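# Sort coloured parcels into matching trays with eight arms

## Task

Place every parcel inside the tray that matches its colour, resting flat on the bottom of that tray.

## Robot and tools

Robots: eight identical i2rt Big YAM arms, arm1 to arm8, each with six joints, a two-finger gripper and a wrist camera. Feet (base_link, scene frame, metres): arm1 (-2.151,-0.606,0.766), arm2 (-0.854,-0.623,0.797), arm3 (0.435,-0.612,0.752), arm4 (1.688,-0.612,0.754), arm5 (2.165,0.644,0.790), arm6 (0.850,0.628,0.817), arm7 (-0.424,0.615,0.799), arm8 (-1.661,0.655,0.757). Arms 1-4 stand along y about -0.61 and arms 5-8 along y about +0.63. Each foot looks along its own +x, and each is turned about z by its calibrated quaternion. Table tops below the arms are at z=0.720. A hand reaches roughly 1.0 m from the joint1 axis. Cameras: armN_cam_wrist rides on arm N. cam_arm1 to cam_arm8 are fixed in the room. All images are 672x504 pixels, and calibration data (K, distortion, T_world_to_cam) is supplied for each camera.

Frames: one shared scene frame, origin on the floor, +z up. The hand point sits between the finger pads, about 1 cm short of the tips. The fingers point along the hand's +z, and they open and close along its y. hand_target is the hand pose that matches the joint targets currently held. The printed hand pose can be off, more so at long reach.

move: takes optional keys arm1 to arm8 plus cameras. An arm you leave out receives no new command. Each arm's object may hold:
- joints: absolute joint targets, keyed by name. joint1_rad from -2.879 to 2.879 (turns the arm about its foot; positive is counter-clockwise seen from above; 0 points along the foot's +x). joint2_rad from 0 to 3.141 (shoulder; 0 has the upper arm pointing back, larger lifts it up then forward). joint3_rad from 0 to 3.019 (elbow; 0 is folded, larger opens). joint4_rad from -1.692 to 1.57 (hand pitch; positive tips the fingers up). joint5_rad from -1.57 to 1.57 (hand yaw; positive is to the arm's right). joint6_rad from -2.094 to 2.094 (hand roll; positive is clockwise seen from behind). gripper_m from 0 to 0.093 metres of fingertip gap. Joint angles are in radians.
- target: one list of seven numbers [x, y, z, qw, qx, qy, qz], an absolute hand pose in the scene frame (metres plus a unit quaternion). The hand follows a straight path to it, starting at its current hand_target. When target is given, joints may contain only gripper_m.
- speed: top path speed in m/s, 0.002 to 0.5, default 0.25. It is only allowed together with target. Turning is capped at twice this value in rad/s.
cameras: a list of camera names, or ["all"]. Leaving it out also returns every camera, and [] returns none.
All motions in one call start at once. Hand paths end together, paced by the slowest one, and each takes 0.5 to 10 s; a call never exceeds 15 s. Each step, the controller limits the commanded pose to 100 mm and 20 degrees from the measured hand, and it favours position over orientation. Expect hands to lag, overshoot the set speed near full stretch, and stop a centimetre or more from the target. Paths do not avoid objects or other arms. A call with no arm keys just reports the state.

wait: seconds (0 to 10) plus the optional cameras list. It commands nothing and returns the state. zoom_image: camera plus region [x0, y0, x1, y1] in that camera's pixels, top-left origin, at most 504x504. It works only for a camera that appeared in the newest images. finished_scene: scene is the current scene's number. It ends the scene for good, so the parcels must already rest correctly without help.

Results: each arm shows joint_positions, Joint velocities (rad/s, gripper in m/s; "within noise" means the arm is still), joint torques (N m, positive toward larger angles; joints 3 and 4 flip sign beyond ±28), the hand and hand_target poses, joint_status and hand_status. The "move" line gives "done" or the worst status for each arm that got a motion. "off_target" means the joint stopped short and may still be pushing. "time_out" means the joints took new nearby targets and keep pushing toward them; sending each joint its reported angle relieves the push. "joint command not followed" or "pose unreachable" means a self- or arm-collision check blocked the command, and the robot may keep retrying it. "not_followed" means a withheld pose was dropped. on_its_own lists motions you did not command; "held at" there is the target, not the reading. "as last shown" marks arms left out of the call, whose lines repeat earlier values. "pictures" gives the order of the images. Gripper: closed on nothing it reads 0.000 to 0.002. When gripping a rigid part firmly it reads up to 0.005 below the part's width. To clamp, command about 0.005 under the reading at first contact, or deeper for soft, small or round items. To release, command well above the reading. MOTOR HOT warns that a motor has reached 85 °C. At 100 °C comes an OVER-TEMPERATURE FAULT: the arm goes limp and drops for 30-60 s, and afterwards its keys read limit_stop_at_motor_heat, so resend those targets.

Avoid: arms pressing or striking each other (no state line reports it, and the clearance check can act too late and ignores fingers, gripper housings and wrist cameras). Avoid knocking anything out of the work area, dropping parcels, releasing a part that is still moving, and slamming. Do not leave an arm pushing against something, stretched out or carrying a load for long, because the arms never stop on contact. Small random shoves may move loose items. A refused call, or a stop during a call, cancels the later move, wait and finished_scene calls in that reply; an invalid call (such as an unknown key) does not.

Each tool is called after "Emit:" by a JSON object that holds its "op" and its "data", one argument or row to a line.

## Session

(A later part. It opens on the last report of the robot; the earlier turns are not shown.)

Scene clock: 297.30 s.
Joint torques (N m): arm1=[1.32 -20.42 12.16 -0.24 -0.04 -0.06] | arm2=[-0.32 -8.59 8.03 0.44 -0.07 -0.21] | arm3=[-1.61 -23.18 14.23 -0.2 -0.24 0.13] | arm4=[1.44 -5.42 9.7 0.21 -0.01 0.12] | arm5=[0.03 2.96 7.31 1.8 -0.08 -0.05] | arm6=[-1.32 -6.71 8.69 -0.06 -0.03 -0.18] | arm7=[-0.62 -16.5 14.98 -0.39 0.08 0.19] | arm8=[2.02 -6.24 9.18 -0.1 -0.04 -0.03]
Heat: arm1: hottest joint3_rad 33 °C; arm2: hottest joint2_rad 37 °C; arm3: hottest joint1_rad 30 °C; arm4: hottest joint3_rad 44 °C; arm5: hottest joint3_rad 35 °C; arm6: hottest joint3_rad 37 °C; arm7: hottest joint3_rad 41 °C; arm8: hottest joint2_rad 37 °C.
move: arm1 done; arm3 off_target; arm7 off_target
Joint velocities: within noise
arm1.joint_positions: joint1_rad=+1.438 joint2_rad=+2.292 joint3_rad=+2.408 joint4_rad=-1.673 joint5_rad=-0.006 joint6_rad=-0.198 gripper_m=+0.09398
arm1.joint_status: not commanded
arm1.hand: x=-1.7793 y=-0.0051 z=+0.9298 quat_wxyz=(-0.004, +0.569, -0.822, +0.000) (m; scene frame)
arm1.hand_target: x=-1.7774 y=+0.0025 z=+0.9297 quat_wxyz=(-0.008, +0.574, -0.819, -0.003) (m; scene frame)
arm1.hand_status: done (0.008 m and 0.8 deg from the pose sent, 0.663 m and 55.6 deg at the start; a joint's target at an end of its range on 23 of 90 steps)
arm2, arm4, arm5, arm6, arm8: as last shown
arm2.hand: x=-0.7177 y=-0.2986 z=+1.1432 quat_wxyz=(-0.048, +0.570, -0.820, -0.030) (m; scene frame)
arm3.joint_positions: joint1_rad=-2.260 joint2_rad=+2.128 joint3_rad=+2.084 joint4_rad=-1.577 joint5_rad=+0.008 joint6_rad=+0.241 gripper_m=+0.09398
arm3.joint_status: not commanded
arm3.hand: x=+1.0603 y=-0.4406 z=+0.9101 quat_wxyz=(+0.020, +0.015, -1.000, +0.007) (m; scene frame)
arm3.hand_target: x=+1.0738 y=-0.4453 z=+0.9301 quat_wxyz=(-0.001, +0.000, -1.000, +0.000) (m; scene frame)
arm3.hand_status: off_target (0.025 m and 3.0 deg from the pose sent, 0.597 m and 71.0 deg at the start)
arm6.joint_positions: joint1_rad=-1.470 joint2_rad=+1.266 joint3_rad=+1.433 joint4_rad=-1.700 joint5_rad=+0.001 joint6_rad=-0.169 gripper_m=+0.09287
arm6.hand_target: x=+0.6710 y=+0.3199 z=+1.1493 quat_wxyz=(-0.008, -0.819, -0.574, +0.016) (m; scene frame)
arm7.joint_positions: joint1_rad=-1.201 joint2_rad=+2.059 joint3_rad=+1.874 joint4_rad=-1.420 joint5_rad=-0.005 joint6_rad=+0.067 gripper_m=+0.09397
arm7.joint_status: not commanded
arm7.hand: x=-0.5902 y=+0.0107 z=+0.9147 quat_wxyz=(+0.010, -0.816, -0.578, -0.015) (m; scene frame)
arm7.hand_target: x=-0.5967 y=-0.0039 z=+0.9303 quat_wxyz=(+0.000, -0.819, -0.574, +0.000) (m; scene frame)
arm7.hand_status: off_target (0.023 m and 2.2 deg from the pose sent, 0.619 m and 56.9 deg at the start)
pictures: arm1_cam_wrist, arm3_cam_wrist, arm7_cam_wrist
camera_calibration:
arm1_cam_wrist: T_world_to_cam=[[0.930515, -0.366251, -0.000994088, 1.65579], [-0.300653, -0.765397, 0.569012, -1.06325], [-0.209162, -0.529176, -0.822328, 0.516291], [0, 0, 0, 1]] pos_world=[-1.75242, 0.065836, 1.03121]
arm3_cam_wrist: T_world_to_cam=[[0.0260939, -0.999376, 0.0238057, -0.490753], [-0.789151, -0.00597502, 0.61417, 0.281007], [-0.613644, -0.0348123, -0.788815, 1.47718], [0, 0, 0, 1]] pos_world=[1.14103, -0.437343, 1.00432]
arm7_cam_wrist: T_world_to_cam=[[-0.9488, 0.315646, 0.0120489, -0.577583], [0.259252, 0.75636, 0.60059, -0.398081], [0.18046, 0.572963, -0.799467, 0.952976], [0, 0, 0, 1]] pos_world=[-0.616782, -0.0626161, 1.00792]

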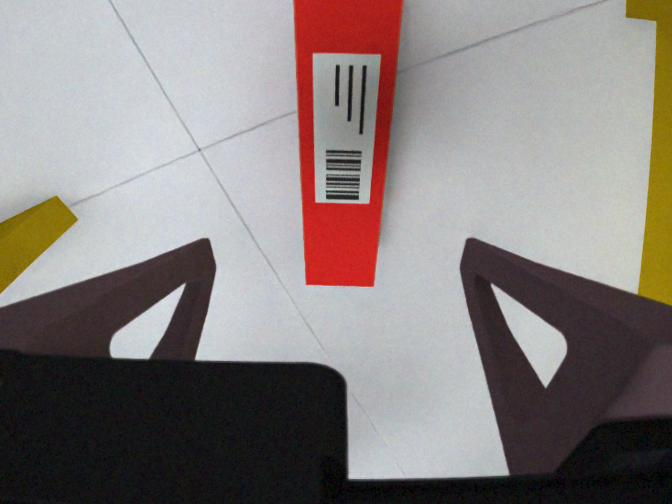

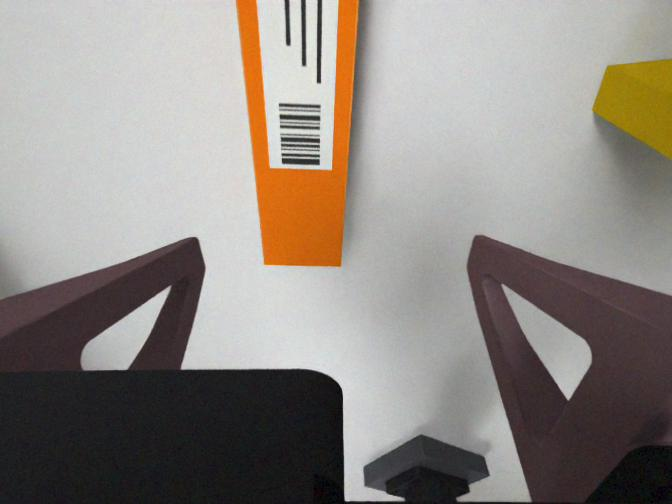

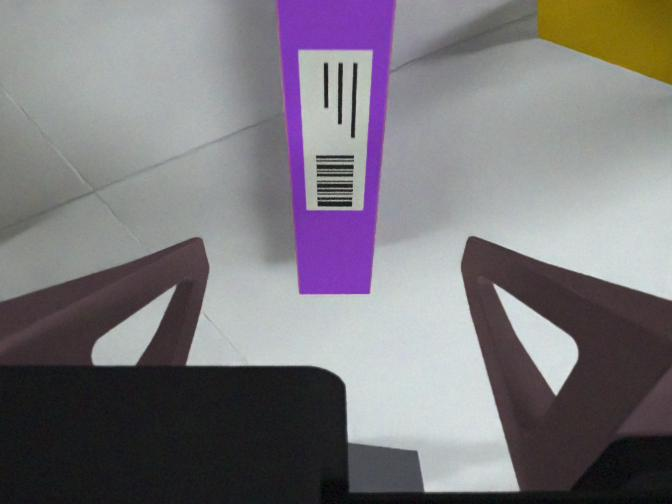

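Emit:
{"op": "move", "data": {
  "arm1": {"target":[-1.777,0.0,0.772,0,0.574,-0.819,0],"speed":0.2},
  "arm7": {"target":[-0.593,0.003,0.772,0,0.819,0.574,0],"speed":0.2},
  "arm3": {"target":[1.068,-0.420,0.768,0,0.022,0.9998,0],"speed":0.2},
  "cameras": ["arm1_cam_wrist","arm7_cam_wrist","arm3_cam_wrist"]
}}

Emit:
{"op": "move", "data": {
  "arm1": {"joints":{"gripper_m":0.04}},
  "arm7": {"joints":{"gripper_m":0.04}},
  "arm3": {"joints":{"gripper_m":0.04}},
  "cameras": []
}}

Emit:
{"op": "move", "data": {
  "arm1": {"target":[-1.777,0.003,0.96,0,0.574,-0.819,0],"speed":0.15},
  "arm7": {"target":[-0.593,0.003,0.96,0,0.819,0.574,0],"speed":0.15},
  "arm3": {"target":[1.068,-0.420,0.96,0,0.022,0.9998,0],"speed":0.15},
  "cameras": ["cam_arm1","cam_arm2","cam_arm3"]
}}

Scene clock: 323.13 s.
Joint torques (N m): arm1=[1.26 -20.72 8.31 0.73 -0.03 -0.09] | arm2=[-0.32 -8.59 8.05 0.44 -0.07 -0.2] | arm3=[0.5 -24.06 9.55 0.54 -0.22 0.1] | arm4=[1.44 -5.42 9.69 0.23 -0.01 0.12] | arm5=[0.26 3.02 7.35 1.91 -0.1 -0.07] | arm6=[-1.26 -6.65 8.7 -0.05 -0.02 -0.17] | arm7=[-0.38 -17.03 8.43 0.46 0.08 0.2] | arm8=[1.67 -6.24 9.25 -0.18 -0.04 -0.02]
Heat: arm1: hottest joint3_rad 34 °C; arm2: hottest joint3_rad 35 °C; arm3: hottest joint3_rad 33 °C; arm4: hottest joint3_rad 42 °C; arm5: hottest joint3_rad 35 °C; arm6: hottest joint3_rad 35 °C; arm7: hottest joint3_rad 44 °C; arm8: hottest joint2_rad 34 °C.
move: arm1 off_target; arm3 off_target; arm7 done
Joint velocities: within noise
arm1.joint_positions: joint1_rad=+1.438 joint2_rad=+2.347 joint3_rad=+2.124 joint4_rad=-1.337 joint5_rad=-0.006 joint6_rad=-0.198 gripper_m=+0.09398
arm1.joint_status: not commanded
arm1.hand: x=-1.7761 y=-0.0023 z=+0.7836 quat_wxyz=(-0.002, +0.570, -0.822, +0.000) (m; scene frame)
arm1.hand_target: x=-1.7772 y=-0.0001 z=+0.7722 quat_wxyz=(+0.000, +0.574, -0.819, +0.000) (m; scene frame)
arm1.hand_status: off_target (0.012 m and 0.6 deg from the pose sent, 0.158 m and 0.8 deg at the start)
arm2, arm4, arm5, arm6, arm8: as last shown
arm3.joint_positions: joint1_rad=-2.247 joint2_rad=+2.220 joint3_rad=+1.856 joint4_rad=-1.235 joint5_rad=+0.007 joint6_rad=+0.323 gripper_m=+0.09398
arm3.joint_status: not commanded
arm3.hand: x=+1.0643 y=-0.4301 z=+0.7652 quat_wxyz=(+0.010, -0.020, -1.000, +0.005) (m; scene frame)
arm3.hand_target: x=+1.0678 y=-0.4199 z=+0.7682 quat_wxyz=(+0.000, -0.022, -1.000, +0.000) (m; scene frame)
arm3.hand_status: off_target (0.011 m and 1.3 deg from the pose sent, 0.144 m and 4.9 deg at the start)
arm7.joint_positions: joint1_rad=-1.201 joint2_rad=+2.181 joint3_rad=+1.706 joint4_rad=-1.093 joint5_rad=-0.004 joint6_rad=+0.070 gripper_m=+0.09397
arm7.joint_status: not commanded
arm7.hand: x=-0.5927 y=+0.0027 z=+0.7792 quat_wxyz=(-0.002, -0.817, -0.577, -0.001) (m; scene frame)
arm7.hand_target: x=-0.5930 y=+0.0031 z=+0.7721 quat_wxyz=(+0.000, -0.819, -0.574, +0.000) (m; scene frame)
arm7.hand_status: done (0.007 m and 0.5 deg from the pose sent, 0.143 m and 2.2 deg at the start)
pictures: arm1_cam_wrist, arm3_cam_wrist, arm7_cam_wrist
camera_calibration:
arm1_cam_wrist: T_world_to_cam=[[0.930782, -0.365572, -0.00161283, 1.65467], [-0.299057, -0.763953, 0.571787, -0.976232], [-0.210261, -0.531727, -0.8204, 0.394798], [0, 0, 0, 1]] pos_world=[-1.74907, 0.0690293, 0.884758]
arm3_cam_wrist: T_world_to_cam=[[-0.0438368, -0.998852, 0.0192955, -0.398811], [-0.800418, 0.0466728, 0.597622, 0.420514], [-0.597837, 0.0107534, -0.801546, 1.37827], [0, 0, 0, 1]] pos_world=[1.14309, -0.432801, 0.861135]
arm7_cam_wrist: T_world_to_cam=[[-0.94773, 0.318903, 0.0104585, -0.573884], [0.267745, 0.777013, 0.569704, -0.280974], [0.173554, 0.542726, -0.821783, 0.862994], [0, 0, 0, 1]] pos_world=[-0.618433, -0.067035, 0.875269]

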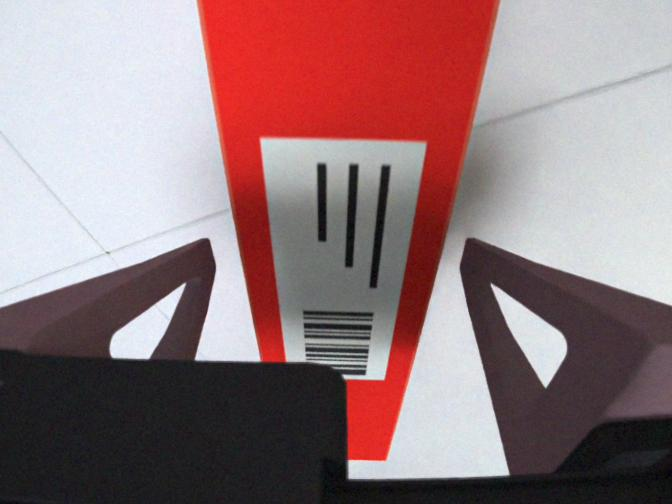

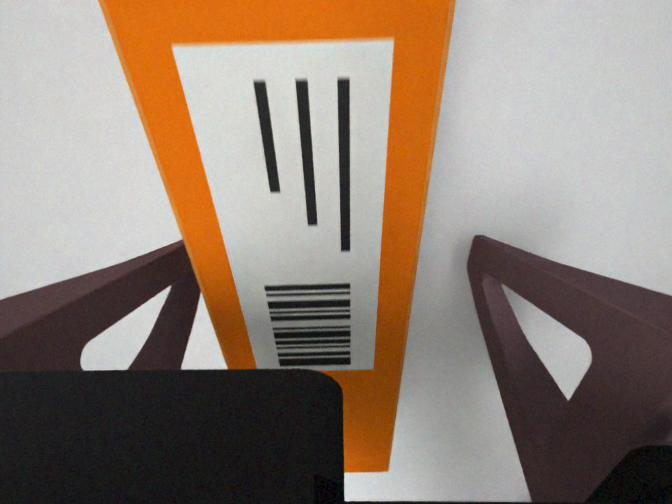

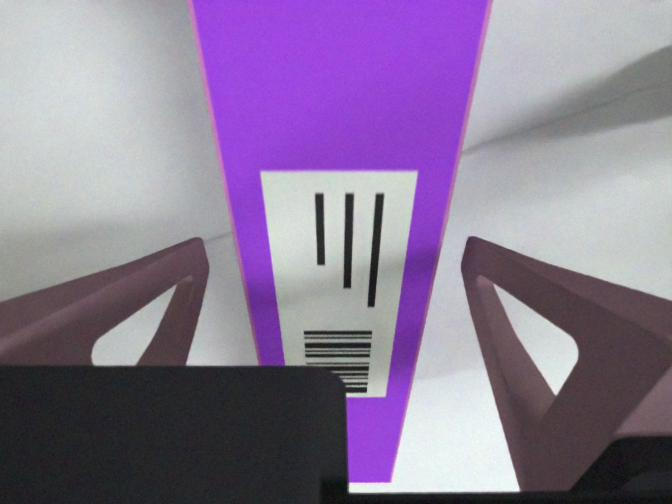

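Scene clock: 323.73 s.
Joint torques (N m): arm1=[1.38 -21.42 8.36 0.72 -0.03 -0.07] | arm2=[-0.32 -8.64 8.03 0.46 -0.07 -0.21] | arm3=[0.5 -23.88 9.22 0.5 -0.17 0.13] | arm4=[1.44 -5.42 9.7 0.21 -0.01 0.12] | arm5=[-0.09 3.31 7.36 1.73 -0.06 -0.04] | arm6=[-1.32 -6.71 8.69 -0.02 -0.03 -0.18] | arm7=[-0.5 -16.91 8.51 0.54 0.07 0.18] | arm8=[2.2 -6.3 9.25 -0.13 -0.03 -0.03]
Heat: arm1: hottest joint3_rad 34 °C; arm2: hottest joint3_rad 35 °C; arm3: hottest joint3_rad 33 °C; arm4: hottest joint3_rad 42 °C; arm5: hottest joint3_rad 35 °C; arm6: hottest joint3_rad 35 °C; arm7: hottest joint3_rad 44 °C; arm8: hottest joint2_rad 34 °C.
move: arm1 off_target; arm3 off_target; arm7 off_target
Joint velocities: within noise
arm1.joint_positions: joint1_rad=+1.438 joint2_rad=+2.347 joint3_rad=+2.124 joint4_rad=-1.337 joint5_rad=-0.006 joint6_rad=-0.199 gripper_m=+0.05906
arm1.joint_status: gripper_m off_target (ended at +0.05910, target +0.04000)
arm1.hand: x=-1.7761 y=-0.0022 z=+0.7836 quat_wxyz=(-0.002, +0.570, -0.822, +0.000) (m; scene frame)
arm1.hand_target: x=-1.7772 y=-0.0001 z=+0.7722 quat_wxyz=(+0.000, +0.574, -0.819, +0.000) (m; scene frame)
arm1.hand_status: not commanded
arm2, arm4, arm5, arm6, arm8: as last shown
arm3.joint_positions: joint1_rad=-2.247 joint2_rad=+2.220 joint3_rad=+1.856 joint4_rad=-1.234 joint5_rad=+0.006 joint6_rad=+0.324 gripper_m=+0.05883
arm3.joint_status: gripper_m off_target (ended at +0.05886, target +0.04000)
arm3.hand: x=+1.0644 y=-0.4298 z=+0.7652 quat_wxyz=(+0.010, -0.020, -1.000, +0.004) (m; scene frame)
arm3.hand_target: x=+1.0679 y=-0.4200 z=+0.7682 quat_wxyz=(+0.000, -0.022, -1.000, +0.000) (m; scene frame)
arm3.hand_status: not commanded
arm7.joint_positions: joint1_rad=-1.201 joint2_rad=+2.181 joint3_rad=+1.706 joint4_rad=-1.093 joint5_rad=-0.004 joint6_rad=+0.071 gripper_m=+0.05984
arm7.joint_status: gripper_m off_target (ended at +0.05987, target +0.04000)
arm7.hand: x=-0.5927 y=+0.0027 z=+0.7792 quat_wxyz=(-0.002, -0.817, -0.577, -0.001) (m; scene frame)
arm7.hand_target: x=-0.5930 y=+0.0031 z=+0.7721 quat_wxyz=(+0.000, -0.819, -0.574, +0.000) (m; scene frame)
arm7.hand_status: not commanded
pictures: none
No camera images: "cameras" was empty.

Scene clock: 325.90 s.
Joint torques (N m): arm1=[1.14 -22.59 12.53 -0.14 -0.03 -0.08] | arm2=[-0.32 -8.59 8.03 0.44 -0.07 -0.21] | arm3=[0.56 -24.94 14.32 -0.35 -0.2 0.14] | arm4=[1.44 -5.42 9.69 0.21 -0.01 0.12] | arm5=[-0.26 2.9 7.31 1.91 -0.1 -0.05] | arm6=[-1.32 -6.71 8.72 -0.05 -0.03 -0.18] | arm7=[-0.44 -17.67 15.36 -0.39 0.06 0.21] | arm8=[2.02 -6.3 9.22 -0.18 -0.03 -0.03]
Heat: arm1: hottest joint3_rad 35 °C; arm2: hottest joint3_rad 35 °C; arm3: hottest joint3_rad 33 °C; arm4: hottest joint3_rad 42 °C; arm5: hottest joint3_rad 35 °C; arm6: hottest joint2_rad 34 °C; arm7: hottest joint3_rad 44 °C; arm8: hottest joint2_rad 34 °C.
move: arm1 off_target; arm3 off_target; arm7 off_target
Joint velocities: within noise
arm1.joint_positions: joint1_rad=+1.438 joint2_rad=+2.279 joint3_rad=+2.410 joint4_rad=-1.673 joint5_rad=-0.006 joint6_rad=-0.199 gripper_m=+0.05906
arm1.joint_status: not commanded
arm1.hand: x=-1.7794 y=-0.0051 z=+0.9394 quat_wxyz=(-0.011, +0.570, -0.822, -0.003) (m; scene frame)
arm1.hand_target: x=-1.7778 y=+0.0018 z=+0.9596 quat_wxyz=(-0.029, +0.574, -0.819, -0.012) (m; scene frame)
arm1.hand_status: off_target (0.022 m and 1.4 deg from the pose sent, 0.177 m and 0.6 deg at the start; a joint's target at an end of its range on 31 of 65 steps)
arm2, arm4, arm6, arm8: as last shown
arm3.joint_positions: joint1_rad=-2.246 joint2_rad=+2.152 joint3_rad=+2.168 joint4_rad=-1.658 joint5_rad=+0.006 joint6_rad=+0.325 gripper_m=+0.05883
arm3.joint_status: not commanded
arm3.hand: x=+1.0594 y=-0.4314 z=+0.9264 quat_wxyz=(+0.031, -0.020, -0.999, +0.011) (m; scene frame)
arm3.hand_target: x=+1.0662 y=-0.4205 z=+0.9599 quat_wxyz=(+0.000, -0.022, -1.000, -0.001) (m; scene frame)
arm3.hand_status: off_target (0.036 m and 3.7 deg from the pose sent, 0.195 m and 1.2 deg at the start)
arm5.joint_positions: joint1_rad=+0.723 joint2_rad=+0.625 joint3_rad=+1.427 joint4_rad=-1.371 joint5_rad=+0.119 joint6_rad=-0.097 gripper_m=+0.09397
arm5.joint_status: not commanded
arm5.hand: x=+1.9508 y=+0.5586 z=+1.3386 quat_wxyz=(+0.033, +0.851, +0.216, -0.478) (m; scene frame)
arm5.hand_target: x=+1.9534 y=+0.5582 z=+1.3511 quat_wxyz=(+0.038, +0.843, +0.216, -0.491) (m; scene frame)
arm5.hand_status: not commanded
arm7.joint_positions: joint1_rad=-1.201 joint2_rad=+2.041 joint3_rad=+1.886 joint4_rad=-1.475 joint5_rad=-0.004 joint6_rad=+0.071 gripper_m=+0.05984
arm7.joint_status: not commanded
arm7.hand: x=-0.5877 y=+0.0199 z=+0.9306 quat_wxyz=(+0.018, -0.816, -0.577, -0.025) (m; scene frame)
arm7.hand_target: x=-0.5925 y=+0.0048 z=+0.9602 quat_wxyz=(+0.000, -0.819, -0.574, +0.000) (m; scene frame)
arm7.hand_status: off_target (0.034 m and 3.6 deg from the pose sent, 0.181 m and 0.5 deg at the start)
pictures: cam_arm1, cam_arm2, cam_arm3

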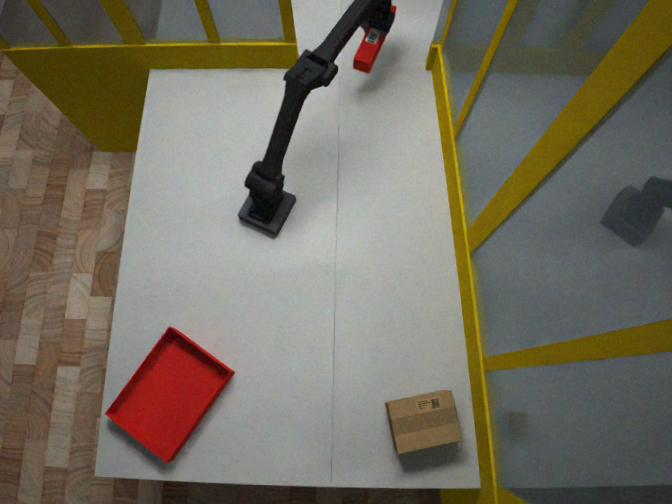

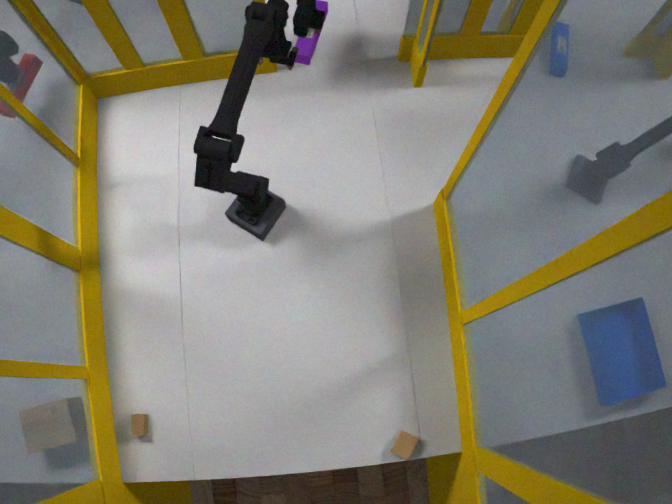

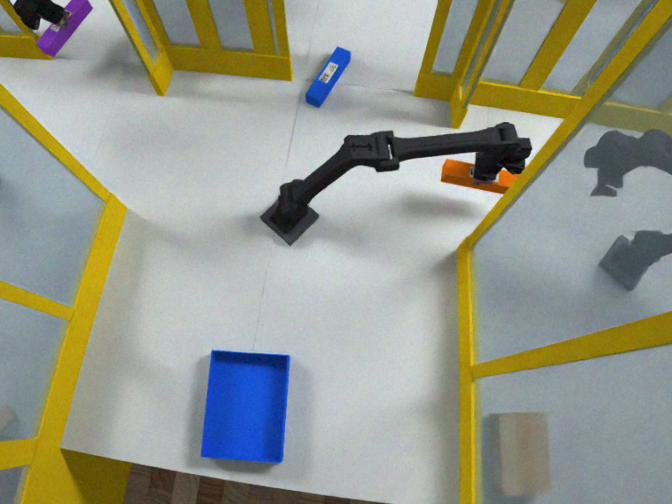

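Emit:
{"op": "move", "data": {
  "arm1": {"target":[-1.96,-0.30,1.11,0,0.574,-0.819,0],"speed":0.3},
  "arm7": {"target":[-0.523,0.269,1.14,0,0.819,0.574,0],"speed":0.3},
  "arm3": {"target":[0.78,-0.515,1.10,0,0.022,0.9998,0],"speed":0.3},
  "arm6": {"joints":{"joint1_rad":-0.9}},
  "cameras": []
}}

Emit:
{"op": "move", "data": {
  "arm1": {"joints":{"joint1_rad":-1.55,"joint6_rad":0.24}},
  "arm7": {"joints":{"joint1_rad":2.14,"joint6_rad":0.10}},
  "arm3": {"joints":{"joint1_rad":-1.37,"joint6_rad":-0.06}},
  "cameras": []
}}

Emit:
{"op": "move", "data": {
  "arm1": {"target":[-2.42,-1.245,0.93,0,0.895,0.446,0],"speed":0.25},
  "arm7": {"target":[-0.378,1.310,0.94,0,0.643,-0.766,0],"speed":0.25},
  "arm3": {"target":[0.707,0.012,0.88,0,0.574,-0.819,0],"speed":0.25},
  "cameras": ["cam_arm1","cam_arm7","cam_arm3"]
}}

Scene clock: 352.30 s.
Joint torques (N m): arm1=[0.38 -6.65 8.03 0.2 -0.02 -0.09] | arm2=[-0.32 -8.64 8.02 0.46 -0.07 -0.2] | arm3=[-0.97 -9.93 9.54 -0.01 -0.16 -0.04] | arm4=[1.44 -5.42 9.69 0.21 -0.01 0.12] | arm5=[-0.26 2.9 7.66 1.77 -0.09 -0.06] | arm6=[-0.03 -6.71 8.7 -0.05 0.03 -0.16] | arm7=[-0.91 -7.65 9.18 -0.12 0.05 0.09] | arm8=[2.02 -6.42 9.16 -0.18 -0.02 -0.03]
Heat: arm1: hottest joint3_rad 40 °C; arm2: hottest joint3_rad 34 °C; arm3: hottest joint3_rad 34 °C; arm4: hottest joint3_rad 41 °C; arm5: hottest joint3_rad 35 °C; arm6: hottest joint3_rad 34 °C; arm7: hottest joint3_rad 44 °C; arm8: hottest joint2_rad 32 °C.
move: arm1 off_target; arm3 off_target; arm6 done; arm7 off_target
Joint velocities: within noise
arm1.joint_positions: joint1_rad=+1.438 joint2_rad=+1.227 joint3_rad=+1.454 joint4_rad=-1.676 joint5_rad=-0.006 joint6_rad=-0.212 gripper_m=+0.05906
arm1.joint_status: not commanded
arm1.hand: x=-1.9626 y=-0.2965 z=+1.1153 quat_wxyz=(-0.053, +0.575, -0.816, -0.021) (m; scene frame)
arm1.hand_target: x=-1.9601 y=-0.2999 z=+1.1093 quat_wxyz=(-0.042, +0.573, -0.818, -0.017) (m; scene frame)
arm1.hand_status: off_target (0.007 m and 6.6 deg from the pose sent, 0.386 m and 1.4 deg at the start; a joint's target at an end of its range on 33 of 66 steps)
arm2, arm4, arm5, arm8: as last shown
arm3.joint_positions: joint1_rad=-2.246 joint2_rad=+1.242 joint3_rad=+1.445 joint4_rad=-1.676 joint5_rad=+0.006 joint6_rad=+0.325 gripper_m=+0.05883
arm3.joint_status: not commanded
arm3.hand: x=+0.7814 y=-0.5135 z=+1.0974 quat_wxyz=(-0.050, -0.020, -0.998, -0.015) (m; scene frame)
arm3.hand_target: x=+0.7801 y=-0.5149 z=+1.0993 quat_wxyz=(-0.049, -0.022, -0.998, -0.015) (m; scene frame)
arm3.hand_status: off_target (0.003 m and 6.0 deg from the pose sent, 0.339 m and 3.7 deg at the start; a joint's target at an end of its range on 35 of 66 steps)
arm6.joint_positions: joint1_rad=-0.908 joint2_rad=+1.266 joint3_rad=+1.433 joint4_rad=-1.700 joint5_rad=-0.001 joint6_rad=-0.170 gripper_m=+0.09288
arm6.joint_status: all done
arm6.hand: x=+0.8662 y=+0.2697 z=+1.1468 quat_wxyz=(-0.012, -0.627, -0.779, +0.014) (m; scene frame)
arm6.hand_target: x=+0.8690 y=+0.2720 z=+1.1492 quat_wxyz=(-0.012, -0.621, -0.784, +0.013) (m; scene frame)
arm6.hand_status: not commanded
arm7.joint_positions: joint1_rad=-1.202 joint2_rad=+1.254 joint3_rad=+1.464 joint4_rad=-1.697 joint5_rad=-0.004 joint6_rad=+0.071 gripper_m=+0.05984
arm7.joint_status: not commanded
arm7.hand: x=-0.5202 y=+0.2646 z=+1.1442 quat_wxyz=(-0.027, -0.816, -0.576, +0.030) (m; scene frame)
arm7.hand_target: x=-0.5229 y=+0.2689 z=+1.1394 quat_wxyz=(-0.019, -0.819, -0.574, +0.023) (m; scene frame)
arm7.hand_status: off_target (0.007 m and 4.6 deg from the pose sent, 0.332 m and 3.6 deg at the start; a joint's target at an end of its range on 30 of 66 steps)
pictures: none
No camera images: "cameras" was empty.

Scene clock: 355.53 s.
Joint torques (N m): arm1=[1.49 -7.06 8.1 0.13 -0.02 0.05] | arm2=[-0.32 -8.59 8.03 0.44 -0.07 -0.2] | arm3=[0.44 -9.93 9.54 0.03 -0.13 -0.22] | arm4=[1.44 -5.48 9.69 0.21 -0.01 0.12] | arm5=[-0.38 3.25 7.38 1.69 -0.07 -0.05] | arm6=[0.09 -6.65 8.7 -0.06 0.03 -0.16] | arm7=[-0.79 -7.47 9.14 -0.08 0.02 0.19] | arm8=[2.02 -6.59 9.22 -0.16 -0.02 -0.01]
Heat: arm1: hottest joint3_rad 39 °C; arm2: hottest joint3_rad 34 °C; arm3: hottest joint3_rad 34 °C; arm4: hottest joint3_rad 41 °C; arm5: hottest joint3_rad 35 °C; arm6: hottest joint3_rad 34 °C; arm7: hottest joint3_rad 44 °C; arm8: hottest joint2_rad 32 °C.
move: arm1 done; arm3 done; arm7 done
Joint velocities: within noise
arm1.joint_positions: joint1_rad=-1.551 joint2_rad=+1.233 joint3_rad=+1.454 joint4_rad=-1.676 joint5_rad=-0.007 joint6_rad=+0.234 gripper_m=+0.05900
arm1.joint_status: all done
arm1.hand: x=-2.2939 y=-0.9351 z=+1.1188 quat_wxyz=(-0.045, -0.891, -0.449, +0.043) (m; scene frame)
arm1.hand_target: x=-2.2922 y=-0.9329 z=+1.1147 quat_wxyz=(-0.040, -0.893, -0.447, +0.035) (m; scene frame)
arm1.hand_status: not commanded
arm2, arm4, arm5, arm6, arm8: as last shown
arm3.joint_positions: joint1_rad=-1.383 joint2_rad=+1.242 joint3_rad=+1.445 joint4_rad=-1.676 joint5_rad=+0.005 joint6_rad=-0.043 gripper_m=+0.05878
arm3.joint_status: all done
arm3.hand: x=+0.5831 y=-0.2840 z=+1.0976 quat_wxyz=(-0.047, +0.560, -0.827, -0.025) (m; scene frame)
arm3.hand_target: x=+0.5782 y=-0.2837 z=+1.0995 quat_wxyz=(-0.046, +0.572, -0.818, -0.024) (m; scene frame)
arm3.hand_status: not commanded
arm7.joint_positions: joint1_rad=+2.147 joint2_rad=+1.254 joint3_rad=+1.464 joint4_rad=-1.697 joint5_rad=-0.004 joint6_rad=+0.092 gripper_m=+0.05985
arm7.joint_status: all done
arm7.hand: x=-0.4005 y=+0.9756 z=+1.1461 quat_wxyz=(-0.028, +0.649, -0.759, -0.032) (m; scene frame)
arm7.hand_target: x=-0.3981 y=+0.9721 z=+1.1412 quat_wxyz=(-0.021, +0.644, -0.764, -0.024) (m; scene frame)
arm7.hand_status: not commanded
pictures: none
No camera images: "cameras" was empty.

Scene clock: 358.23 s.
Joint torques (N m): arm1=[2.32 -19.55 12.62 -0.24 0.18 0.09] | arm2=[-0.32 -8.59 8.03 0.44 -0.07 -0.2] | arm3=[0.32 -23.71 14.3 -0.28 -0.27 -0.23] | arm4=[1.44 -5.42 9.69 0.21 -0.01 0.12] | arm5=[-0.79 3.19 7.57 1.7 -0.08 -0.06] | arm6=[0.09 -6.71 8.7 -0.06 0.03 -0.16] | arm7=[-0.32 -17.79 15.69 -0.38 0.08 0.19] | arm8=[2.26 -6.24 9.29 -0.16 -0.03 -0.03]
Heat: arm1: hottest joint3_rad 39 °C; arm2: hottest joint3_rad 34 °C; arm3: hottest joint3_rad 34 °C; arm4: hottest joint3_rad 41 °C; arm5: hottest joint3_rad 35 °C; arm6: hottest joint3_rad 34 °C; arm7: hottest joint3_rad 45 °C; arm8: hottest joint2_rad 32 °C.
move: arm1 off_target; arm3 off_target; arm7 off_target
Joint velocities: within noise
arm1.joint_positions: joint1_rad=-1.551 joint2_rad=+2.234 joint3_rad=+2.264 joint4_rad=-1.628 joint5_rad=+0.004 joint6_rad=+0.244 gripper_m=+0.05900
arm1.joint_status: not commanded
arm1.hand: x=-2.4215 y=-1.2327 z=+0.9244 quat_wxyz=(+0.005, -0.895, -0.445, -0.008) (m; scene frame)
arm1.hand_target: x=-2.4196 y=-1.2444 z=+0.9300 quat_wxyz=(-0.001, -0.895, -0.446, +0.000) (m; scene frame)
arm1.hand_status: off_target (0.014 m and 1.1 deg from the pose sent, 0.384 m and 7.2 deg at the start)
arm2, arm4, arm5, arm6, arm8: as last shown
arm3.joint_positions: joint1_rad=-1.383 joint2_rad=+2.200 joint3_rad=+2.074 joint4_rad=-1.496 joint5_rad=+0.001 joint6_rad=-0.046 gripper_m=+0.05878
arm3.joint_status: not commanded
arm3.hand: x=+0.7085 y=-0.0053 z=+0.8601 quat_wxyz=(+0.017, +0.562, -0.827, +0.013) (m; scene frame)
arm3.hand_target: x=+0.7065 y=+0.0108 z=+0.8802 quat_wxyz=(-0.001, +0.574, -0.819, +0.000) (m; scene frame)
arm3.hand_status: off_target (0.026 m and 3.0 deg from the pose sent, 0.388 m and 6.3 deg at the start)
arm7.joint_positions: joint1_rad=+2.147 joint2_rad=+2.238 joint3_rad=+2.202 joint4_rad=-1.572 joint5_rad=-0.003 joint6_rad=+0.101 gripper_m=+0.05985
arm7.joint_status: not commanded
arm7.hand: x=-0.3801 y=+1.2952 z=+0.9271 quat_wxyz=(+0.013, +0.646, -0.763, +0.011) (m; scene frame)
arm7.hand_target: x=-0.3781 y=+1.3089 z=+0.9400 quat_wxyz=(-0.001, +0.643, -0.766, -0.001) (m; scene frame)
arm7.hand_status: off_target (0.020 m and 2.1 deg from the pose sent, 0.393 m and 5.0 deg at the start)
pictures: cam_arm1, cam_arm3, cam_arm7

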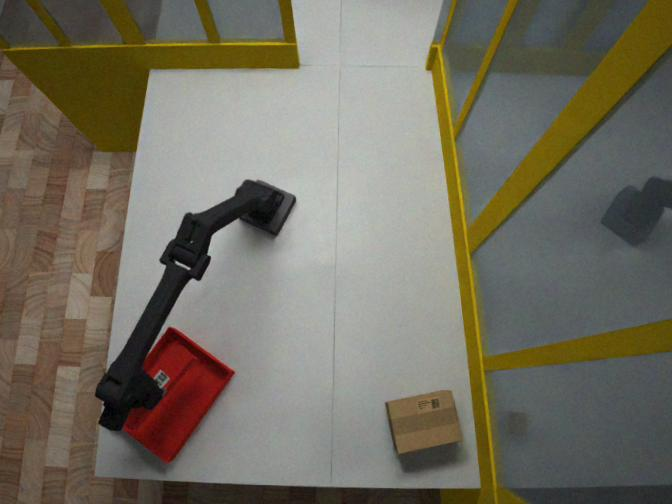

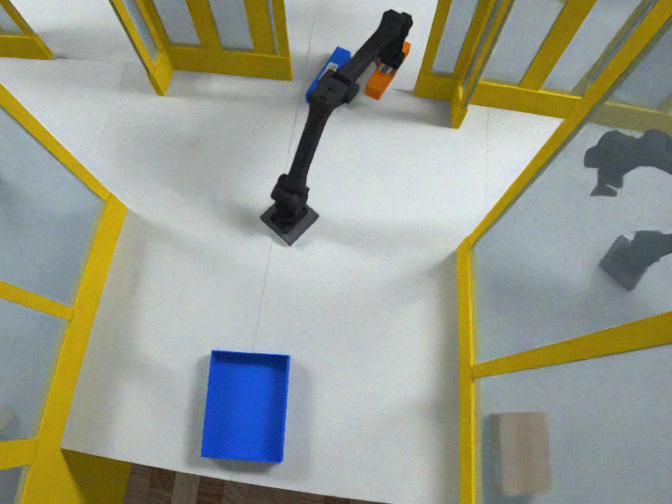

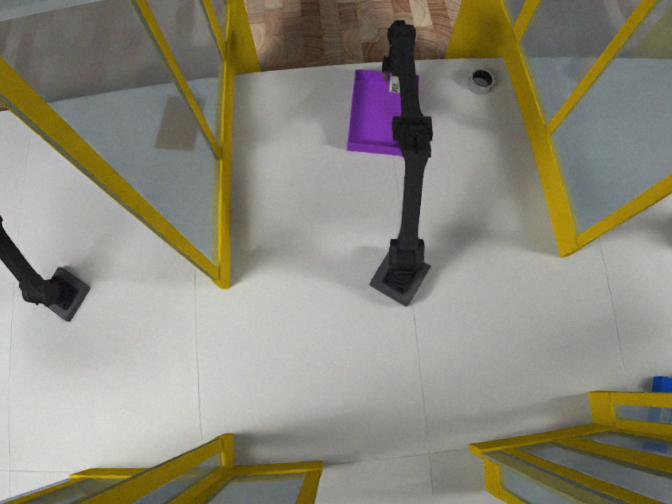

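Emit:
{"op": "move", "data": {
  "arm3": {"target":[0.704,0.018,0.79,0,0.574,-0.819,0],"speed":0.12},
  "cameras": ["arm1_cam_wrist","arm7_cam_wrist"]
}}

Scene clock: 365.27 s.
Joint torques (N m): arm1=[2.43 -19.66 12.81 -0.23 0.22 0.06] | arm2=[-0.32 -8.59 8.03 0.44 -0.07 -0.21] | arm3=[0.38 -25.17 9.43 0.59 -0.26 -0.14] | arm4=[1.44 -5.42 9.69 0.21 -0.01 0.12] | arm5=[-0.44 2.96 7.38 1.8 -0.1 -0.04] | arm6=[0.03 -6.71 8.7 -0.05 0.03 -0.16] | arm7=[-0.26 -17.73 15.69 -0.39 0.08 0.19] | arm8=[1.96 -6.01 9.24 -0.12 -0.03 -0.04]
Heat: arm1: hottest joint3_rad 40 °C; arm2: hottest joint3_rad 34 °C; arm3: hottest joint3_rad 35 °C; arm4: hottest joint3_rad 41 °C; arm5: hottest joint3_rad 35 °C; arm6: hottest joint3_rad 34 °C; arm7: hottest joint3_rad 45 °C; arm8: hottest joint3_rad 32 °C.
move: arm3 off_target
Joint velocities: within noise
arm1, arm5, arm6, arm7: as last shown
arm1.hand: x=-2.4216 y=-1.2327 z=+0.9244 quat_wxyz=(+0.005, -0.895, -0.445, -0.008) (m; scene frame)
arm1.hand_target: x=-2.4197 y=-1.2444 z=+0.9300 quat_wxyz=(-0.001, -0.895, -0.446, +0.001) (m; scene frame)
arm2.joint_positions: joint1_rad=-1.306 joint2_rad=+1.209 joint3_rad=+1.423 joint4_rad=-1.672 joint5_rad=+0.002 joint6_rad=-0.039 gripper_m=+0.09293
arm2.joint_status: not commanded
arm2.hand: x=-0.7177 y=-0.2986 z=+1.1432 quat_wxyz=(-0.048, +0.570, -0.820, -0.030) (m; scene frame)
arm2.hand_target: x=-0.7160 y=-0.2999 z=+1.1393 quat_wxyz=(-0.040, +0.573, -0.818, -0.025) (m; scene frame)
arm2.hand_status: not commanded
arm3.joint_positions: joint1_rad=-1.377 joint2_rad=+2.272 joint3_rad=+2.002 joint4_rad=-1.333 joint5_rad=+0.001 joint6_rad=-0.046 gripper_m=+0.05878
arm3.joint_status: not commanded
arm3.hand: x=+0.7106 y=+0.0080 z=+0.7852 quat_wxyz=(+0.009, +0.565, -0.825, +0.008) (m; scene frame)
arm3.hand_target: x=+0.7039 y=+0.0178 z=+0.7900 quat_wxyz=(+0.000, +0.574, -0.819, +0.000) (m; scene frame)
arm3.hand_status: off_target (0.013 m and 1.9 deg from the pose sent, 0.074 m and 3.0 deg at the start)
arm4.joint_positions: joint1_rad=+1.931 joint2_rad=+1.198 joint3_rad=+1.473 joint4_rad=-1.687 joint5_rad=+0.011 joint6_rad=-0.255 gripper_m=+0.09290
arm4.joint_status: not commanded
arm4.hand: x=+1.3508 y=-0.5151 z=+1.1256 quat_wxyz=(-0.021, +0.996, -0.003, -0.081) (m; scene frame)
arm4.hand_target: x=+1.3499 y=-0.5199 z=+1.1193 quat_wxyz=(-0.018, +0.997, +0.000, -0.069) (m; scene frame)
arm4.hand_status: not commanded
arm7.hand: x=-0.3801 y=+1.2951 z=+0.9271 quat_wxyz=(+0.013, +0.646, -0.763, +0.012) (m; scene frame)
arm7.hand_target: x=-0.3782 y=+1.3089 z=+0.9400 quat_wxyz=(-0.001, +0.643, -0.766, -0.001) (m; scene frame)
arm8.joint_positions: joint1_rad=+0.428 joint2_rad=+1.183 joint3_rad=+1.455 joint4_rad=-1.673 joint5_rad=-0.001 joint6_rad=+0.170 gripper_m=+0.09292
arm8.joint_status: not commanded
arm8.hand: x=-1.7234 y=+0.3103 z=+1.1249 quat_wxyz=(-0.060, -0.816, -0.572, +0.060) (m; scene frame)
arm8.hand_target: x=-1.7229 y=+0.3099 z=+1.1193 quat_wxyz=(-0.052, -0.817, -0.573, +0.053) (m; scene frame)
arm8.hand_status: not commanded
pictures: arm1_cam_wrist, arm7_cam_wrist
camera_calibration:
arm1_cam_wrist: T_world_to_cam=[[-0.787746, 0.615993, -0.00281919, -1.14458], [0.496229, 0.637287, 0.589595, 1.4469], [0.364983, 0.463052, -0.807694, 2.3279], [0, 0, 0, 1]] pos_world=[-2.46928, -1.29498, 1.02392]
arm7_cam_wrist: T_world_to_cam=[[0.988806, -0.148622, 0.0132188, 0.552894], [-0.126819, -0.790448, 0.599257, 0.426235], [-0.0786137, -0.594225, -0.800448, 1.60311], [0, 0, 0, 1]] pos_world=[-0.366624, 1.3717, 1.02047]

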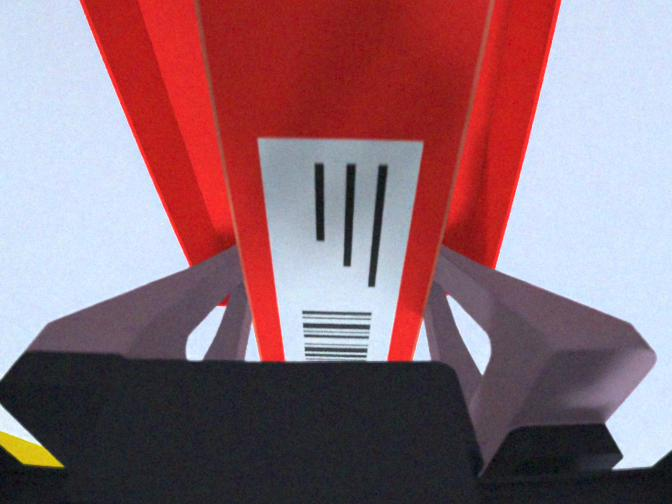

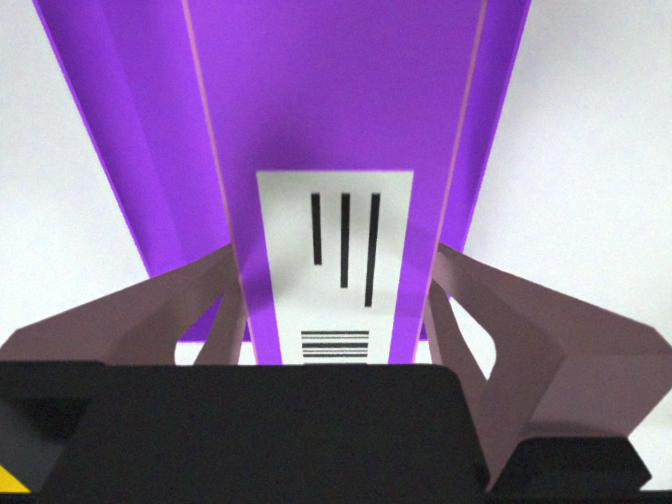

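Emit:
{"op": "move", "data": {
  "arm1": {"target":[-2.418,-1.248,0.776,0,0.895,0.446,0],"speed":0.13},
  "arm7": {"target":[-0.400,1.265,0.772,0,0.643,-0.766,0],"speed":0.13},
  "arm3": {"target":[0.704,0.016,0.759,0,0.574,-0.819,0],"speed":0.05},
  "cameras": ["arm1_cam_wrist","arm7_cam_wrist","cam_arm3"]
}}

Scene clock: 384.50 s.
Joint torques (N m): arm1=[2.37 -20.72 7.98 0.91 0.19 0.06] | arm2=[-0.32 -8.59 8.03 0.46 -0.07 -0.21] | arm3=[0.38 -23.65 8.84 0.7 -0.26 -0.15] | arm4=[1.38 -5.42 9.69 0.23 -0.01 0.12] | arm5=[-0.03 3.02 7.43 1.88 -0.13 -0.04] | arm6=[0.03 -6.71 8.69 -0.06 0.03 -0.16] | arm7=[0.5 -18.08 7.2 0.77 0.08 0.22] | arm8=[1.67 -6.3 9.25 -0.2 -0.03 -0.03]
Heat: arm1: hottest joint3_rad 41 °C; arm2: hottest joint3_rad 34 °C; arm3: hottest joint2_rad 36 °C; arm4: hottest joint3_rad 40 °C; arm5: hottest joint3_rad 35 °C; arm6: hottest joint3_rad 33 °C; arm7: hottest joint3_rad 46 °C; arm8: hottest joint3_rad 32 °C.
move: arm1 off_target; arm3 off_target; arm7 off_target
Joint velocities: within noise
arm1.joint_positions: joint1_rad=-1.551 joint2_rad=+2.310 joint3_rad=+2.039 joint4_rad=-1.301 joint5_rad=+0.004 joint6_rad=+0.246 gripper_m=+0.05900
arm1.joint_status: not commanded
arm1.hand: x=-2.4255 y=-1.2445 z=+0.7881 quat_wxyz=(-0.003, -0.896, -0.444, +0.002) (m; scene frame)
arm1.hand_target: x=-2.4179 y=-1.2477 z=+0.7761 quat_wxyz=(+0.000, -0.895, -0.446, +0.000) (m; scene frame)
arm1.hand_status: off_target (0.015 m and 0.5 deg from the pose sent, 0.149 m and 1.1 deg at the start)
arm2, arm4, arm5, arm6, arm8: as last shown
arm3.joint_positions: joint1_rad=-1.377 joint2_rad=+2.278 joint3_rad=+1.964 joint4_rad=-1.269 joint5_rad=+0.001 joint6_rad=-0.046 gripper_m=+0.05878
arm3.joint_status: not commanded
arm3.hand: x=+0.7113 y=+0.0093 z=+0.7670 quat_wxyz=(+0.001, +0.565, -0.825, +0.003) (m; scene frame)
arm3.hand_target: x=+0.7039 y=+0.0157 z=+0.7590 quat_wxyz=(+0.000, +0.574, -0.819, +0.000) (m; scene frame)
arm3.hand_status: off_target (0.013 m and 1.3 deg from the pose sent, 0.028 m and 1.9 deg at the start)
arm7.joint_positions: joint1_rad=+2.165 joint2_rad=+2.233 joint3_rad=+1.797 joint4_rad=-1.133 joint5_rad=-0.002 joint6_rad=+0.129 gripper_m=+0.05985
arm7.joint_status: not commanded
arm7.hand: x=-0.3938 y=+1.2691 z=+0.7813 quat_wxyz=(-0.001, +0.643, -0.766, -0.003) (m; scene frame)
arm7.hand_target: x=-0.3998 y=+1.2649 z=+0.7721 quat_wxyz=(+0.000, +0.643, -0.766, +0.000) (m; scene frame)
arm7.hand_status: off_target (0.012 m and 0.3 deg from the pose sent, 0.159 m and 2.1 deg at the start)
pictures: arm1_cam_wrist, arm7_cam_wrist, cam_arm3
camera_calibration:
arm1_cam_wrist: T_world_to_cam=[[-0.786284, 0.617793, -0.00939959, -1.12988], [0.503644, 0.649667, 0.569452, 1.586], [0.357911, 0.443017, -0.821971, 2.19388], [0, 0, 0, 1]] pos_world=[-2.4724, -1.30426, 0.889528]
arm7_cam_wrist: T_world_to_cam=[[0.987363, -0.158155, 0.0101025, 0.578486], [-0.135944, -0.812492, 0.5669, 0.541049], [-0.0814496, -0.561109, -0.823725, 1.44495], [0, 0, 0, 1]] pos_world=[-0.379932, 1.34186, 0.877676]

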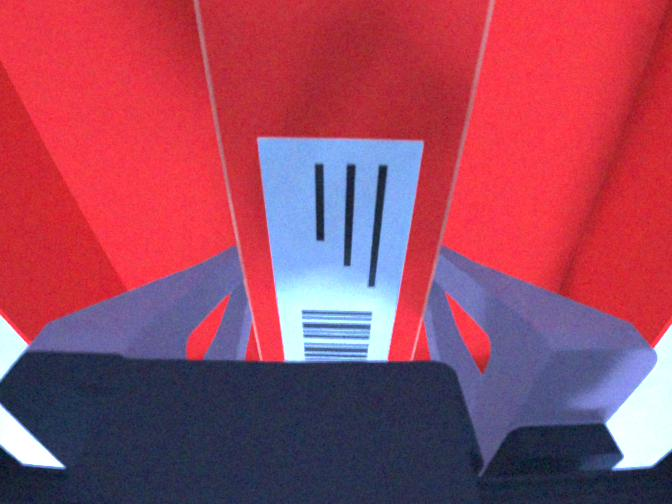

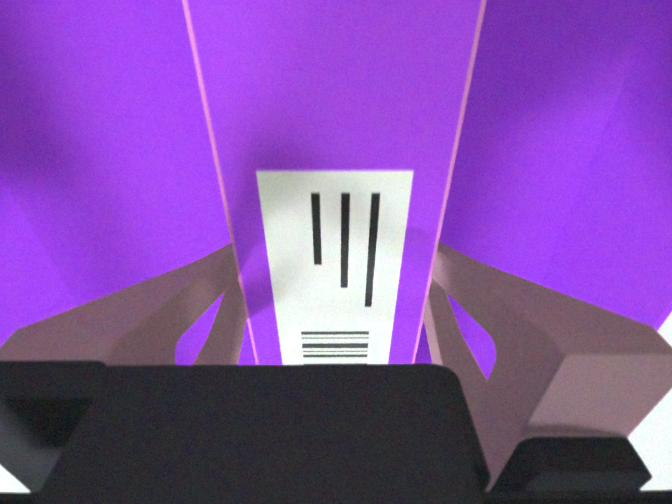

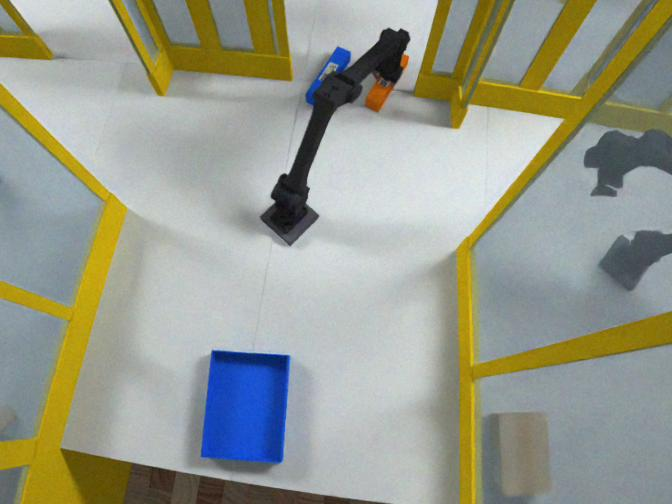

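Emit:
{"op": "move", "data": {
  "arm1": {"joints":{"gripper_m":0.093}},
  "arm7": {"joints":{"gripper_m":0.093}},
  "arm3": {"joints":{"gripper_m":0.093}},
  "cameras": []
}}

Emit:
{"op": "move", "data": {
  "arm3": {"target":[0.704,0.012,0.96,0,0.574,-0.819,0],"speed":0.25},
  "arm7": {"target":[-0.396,1.267,0.96,0,0.643,-0.766,0],"speed":0.25},
  "cameras": ["cam_arm1"]
}}

Emit:
{"op": "move", "data": {
  "arm3": {"target":[0.578,-0.284,1.10,0,0.574,-0.819,0],"speed":0.35},
  "arm6": {"joints":{"joint1_rad":-1.2}},
  "cameras": ["arm7_cam_wrist","cam_arm3","cam_arm6"]
}}

Scene clock: 435.77 s.
Joint torques (N m): arm1=[2.32 -20.48 8.01 0.79 0.19 0.06] | arm2=[-0.32 -8.64 8.03 0.46 -0.07 -0.21] | arm3=[0.44 -23.65 8.85 0.61 -0.26 -0.15] | arm4=[1.44 -5.42 9.69 0.21 -0.01 0.12] | arm5=[-0.38 3.02 7.54 1.91 -0.06 -0.02] | arm6=[-0.03 -6.71 8.69 -0.06 0.03 -0.16] | arm7=[0.44 -17.96 8.12 0.53 0.07 0.18] | arm8=[2.08 -6.36 9.2 -0.16 -0.02 0]
Heat: arm1: hottest joint2_rad 38 °C; arm2: hottest joint3_rad 34 °C; arm3: hottest joint2_rad 34 °C; arm4: hottest joint3_rad 40 °C; arm5: hottest joint3_rad 36 °C; arm6: hottest joint3_rad 33 °C; arm7: hottest joint3_rad 40 °C; arm8: hottest joint3_rad 32 °C.
move: arm1 done; arm3 done; arm7 done
Joint velocities: within noise
arm1.joint_positions: joint1_rad=-1.551 joint2_rad=+2.310 joint3_rad=+2.039 joint4_rad=-1.301 joint5_rad=+0.004 joint6_rad=+0.247 gripper_m=+0.09279
arm1.joint_status: all done
arm1.hand: x=-2.4256 y=-1.2444 z=+0.7881 quat_wxyz=(-0.003, -0.896, -0.444, +0.002) (m; scene frame)
arm1.hand_target: x=-2.4180 y=-1.2477 z=+0.7761 quat_wxyz=(+0.000, -0.895, -0.446, +0.000) (m; scene frame)
arm1.hand_status: not commanded
arm2, arm4, arm5, arm6, arm8: as last shown
arm3.joint_positions: joint1_rad=-1.377 joint2_rad=+2.279 joint3_rad=+1.964 joint4_rad=-1.266 joint5_rad=+0.001 joint6_rad=-0.046 gripper_m=+0.09286
arm3.joint_status: all done
arm3.hand: x=+0.7115 y=+0.0099 z=+0.7667 quat_wxyz=(+0.000, +0.565, -0.825, +0.002) (m; scene frame)
arm3.hand_target: x=+0.7039 y=+0.0156 z=+0.7589 quat_wxyz=(+0.000, +0.574, -0.819, +0.000) (m; scene frame)
arm3.hand_status: not commanded
arm7.joint_positions: joint1_rad=+2.165 joint2_rad=+2.233 joint3_rad=+1.786 joint4_rad=-1.127 joint5_rad=-0.002 joint6_rad=+0.130 gripper_m=+0.09283
arm7.joint_status: all done
arm7.hand: x=-0.3942 y=+1.2662 z=+0.7775 quat_wxyz=(+0.001, +0.643, -0.766, -0.001) (m; scene frame)
arm7.hand_target: x=-0.4000 y=+1.2649 z=+0.7721 quat_wxyz=(+0.000, +0.643, -0.766, +0.000) (m; scene frame)
arm7.hand_status: not commanded
pictures: none
No camera images: "cameras" was empty.

Scene clock: 437.47 s.
Joint torques (N m): arm1=[2.32 -20.72 7.98 0.75 0.18 0.09] | arm2=[-0.32 -8.59 8.03 0.44 -0.07 -0.2] | arm3=[0.09 -24.76 14.22 -0.16 -0.25 -0.19] | arm4=[1.38 -5.42 9.69 0.23 -0.01 0.12] | arm5=[0.09 3.19 7.51 1.74 -0.08 -0.05] | arm6=[-0.03 -6.71 8.7 -0.02 0.03 -0.16] | arm7=[-0.03 -16.79 15.41 -0.34 0.07 0.15] | arm8=[2.2 -6.18 9.24 -0.08 -0.03 -0.02]
Heat: arm1: hottest joint2_rad 38 °C; arm2: hottest joint3_rad 34 °C; arm3: hottest joint2_rad 34 °C; arm4: hottest joint3_rad 40 °C; arm5: hottest joint3_rad 36 °C; arm6: hottest joint3_rad 33 °C; arm7: hottest joint3_rad 41 °C; arm8: hottest joint3_rad 32 °C.
move: arm3 off_target; arm7 off_target
Joint velocities: within noise
arm1, arm2, arm4, arm5, arm6, arm8: as last shown
arm1.joint_positions: joint1_rad=-1.551 joint2_rad=+2.310 joint3_rad=+2.039 joint4_rad=-1.301 joint5_rad=+0.004 joint6_rad=+0.247 gripper_m=+0.09289
arm3.joint_positions: joint1_rad=-1.377 joint2_rad=+2.196 joint3_rad=+2.258 joint4_rad=-1.673 joint5_rad=+0.001 joint6_rad=-0.046 gripper_m=+0.09297
arm3.joint_status: not commanded
arm3.hand: x=+0.7064 y=-0.0005 z=+0.9328 quat_wxyz=(+0.012, +0.565, -0.825, +0.010) (m; scene frame)
arm3.hand_target: x=+0.7034 y=+0.0104 z=+0.9597 quat_wxyz=(-0.010, +0.574, -0.819, -0.006) (m; scene frame)
arm3.hand_status: off_target (0.030 m and 2.2 deg from the pose sent, 0.193 m and 1.3 deg at the start; pose on its path clipped on 14 of 51 steps; a joint's target at an end of its range on 20 of 51 steps)
arm7.joint_positions: joint1_rad=+2.165 joint2_rad=+2.088 joint3_rad=+1.985 joint4_rad=-1.512 joint5_rad=-0.002 joint6_rad=+0.130 gripper_m=+0.09294
arm7.joint_status: not commanded
arm7.hand: x=-0.3948 y=+1.2508 z=+0.9419 quat_wxyz=(+0.015, +0.642, -0.766, +0.015) (m; scene frame)
arm7.hand_target: x=-0.3962 y=+1.2658 z=+0.9602 quat_wxyz=(+0.000, +0.643, -0.766, -0.001) (m; scene frame)
arm7.hand_status: off_target (0.024 m and 2.4 deg from the pose sent, 0.183 m and 0.2 deg at the start)
pictures: cam_arm1

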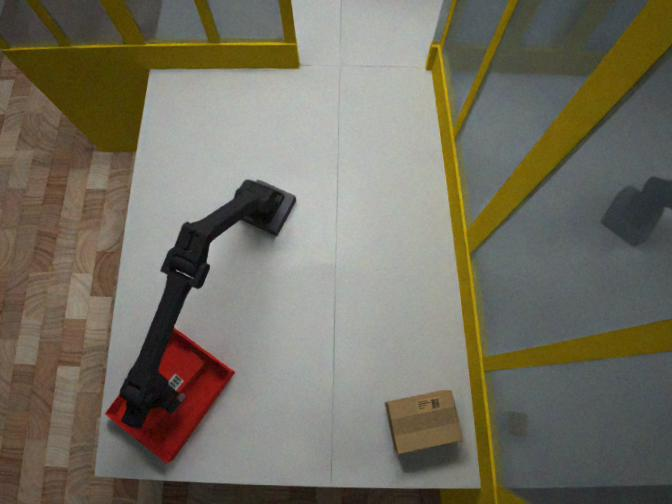

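Scene clock: 439.43 s.
Joint torques (N m): arm1=[2.32 -20.84 8.08 0.85 0.2 0.08] | arm2=[-0.32 -8.59 8.03 0.44 -0.07 -0.2] | arm3=[-0.32 -9.88 9.37 0.03 -0.26 -0.22] | arm4=[1.44 -5.42 9.7 0.21 -0.01 0.12] | arm5=[-0.21 2.78 7.43 1.84 -0.07 -0.06] | arm6=[-0.91 -6.71 8.69 -0.05 -0.01 -0.16] | arm7=[0.15 -17.08 15.34 -0.36 0.07 0.14] | arm8=[2.08 -6.24 9.2 -0.13 -0.03 -0.01]
Heat: arm1: hottest joint2_rad 38 °C; arm2: hottest joint3_rad 34 °C; arm3: hottest joint2_rad 34 °C; arm4: hottest joint3_rad 40 °C; arm5: hottest joint3_rad 36 °C; arm6: hottest joint3_rad 33 °C; arm7: hottest joint3_rad 41 °C; arm8: hottest joint3_rad 32 °C.
move: arm3 off_target; arm6 done
Joint velocities: within noise
arm1, arm2, arm4, arm7, arm8: as last shown
arm3.joint_positions: joint1_rad=-1.377 joint2_rad=+1.241 joint3_rad=+1.446 joint4_rad=-1.675 joint5_rad=+0.001 joint6_rad=-0.049 gripper_m=+0.09297
arm3.joint_status: not commanded
arm3.hand: x=+0.5807 y=-0.2831 z=+1.0984 quat_wxyz=(-0.047, +0.565, -0.823, -0.027) (m; scene frame)
arm3.hand_target: x=+0.5781 y=-0.2839 z=+1.0992 quat_wxyz=(-0.044, +0.573, -0.818, -0.027) (m; scene frame)
arm3.hand_status: off_target (0.003 m and 6.3 deg from the pose sent, 0.353 m and 2.2 deg at the start; pose on its path clipped on 5 of 58 steps; a joint's target at an end of its range on 32 of 58 steps)
arm5.joint_positions: joint1_rad=+0.723 joint2_rad=+0.625 joint3_rad=+1.427 joint4_rad=-1.371 joint5_rad=+0.119 joint6_rad=-0.097 gripper_m=+0.09397
arm5.joint_status: not commanded
arm5.hand: x=+1.9508 y=+0.5586 z=+1.3386 quat_wxyz=(+0.033, +0.851, +0.216, -0.478) (m; scene frame)
arm5.hand_target: x=+1.9534 y=+0.5582 z=+1.3511 quat_wxyz=(+0.038, +0.843, +0.216, -0.491) (m; scene frame)
arm5.hand_status: not commanded
arm6.joint_positions: joint1_rad=-1.196 joint2_rad=+1.266 joint3_rad=+1.433 joint4_rad=-1.700 joint5_rad=+0.001 joint6_rad=-0.170 gripper_m=+0.09288
arm6.joint_status: all done
arm6.hand: x=+0.7637 y=+0.2800 z=+1.1468 quat_wxyz=(-0.010, -0.732, -0.681, +0.016) (m; scene frame)
arm6.hand_target: x=+0.7628 y=+0.2825 z=+1.1493 quat_wxyz=(-0.010, -0.731, -0.682, +0.015) (m; scene frame)
arm6.hand_status: not commanded
arm7.joint_positions: joint1_rad=+2.165 joint2_rad=+2.088 joint3_rad=+1.985 joint4_rad=-1.513 joint5_rad=-0.002 joint6_rad=+0.130 gripper_m=+0.09294
arm7.hand: x=-0.3948 y=+1.2507 z=+0.9419 quat_wxyz=(+0.016, +0.642, -0.766, +0.015) (m; scene frame)
pictures: arm7_cam_wrist, cam_arm3, cam_arm6
camera_calibration:
arm7_cam_wrist: T_world_to_cam=[[0.987274, -0.158275, 0.0154844, 0.569969], [-0.135287, -0.784698, 0.604935, 0.364602], [-0.0835953, -0.599331, -0.796124, 1.58777], [0, 0, 0, 1]] pos_world=[-0.38066, 1.32791, 1.03468]

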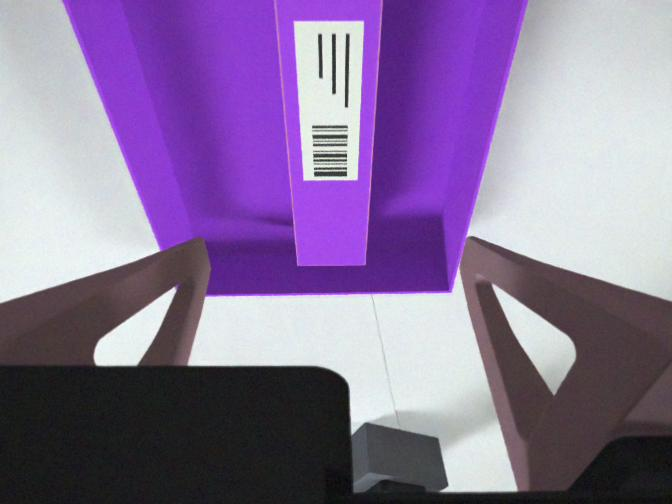

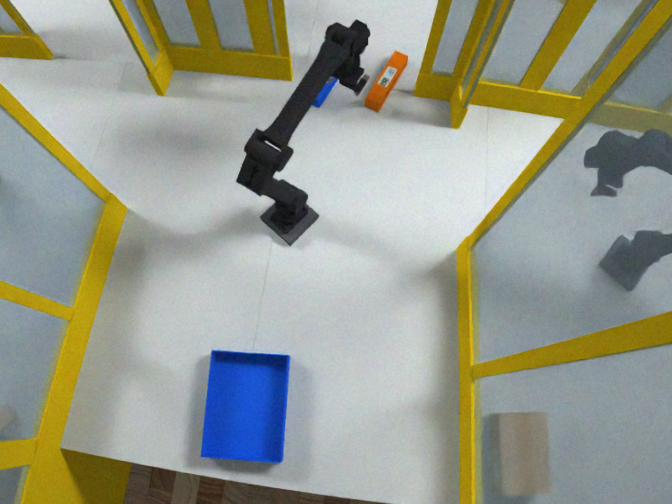

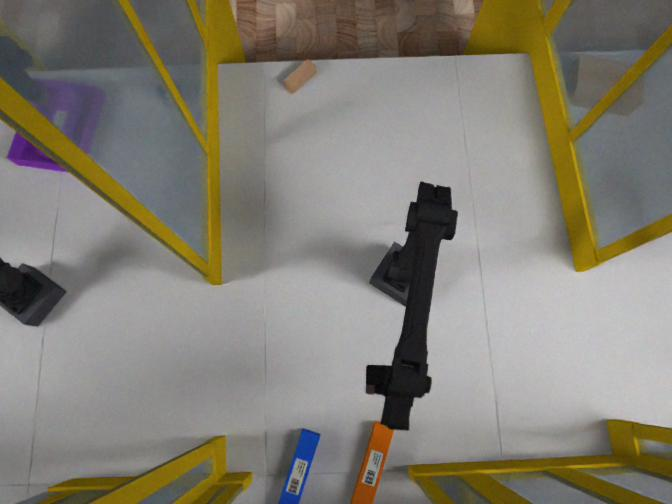

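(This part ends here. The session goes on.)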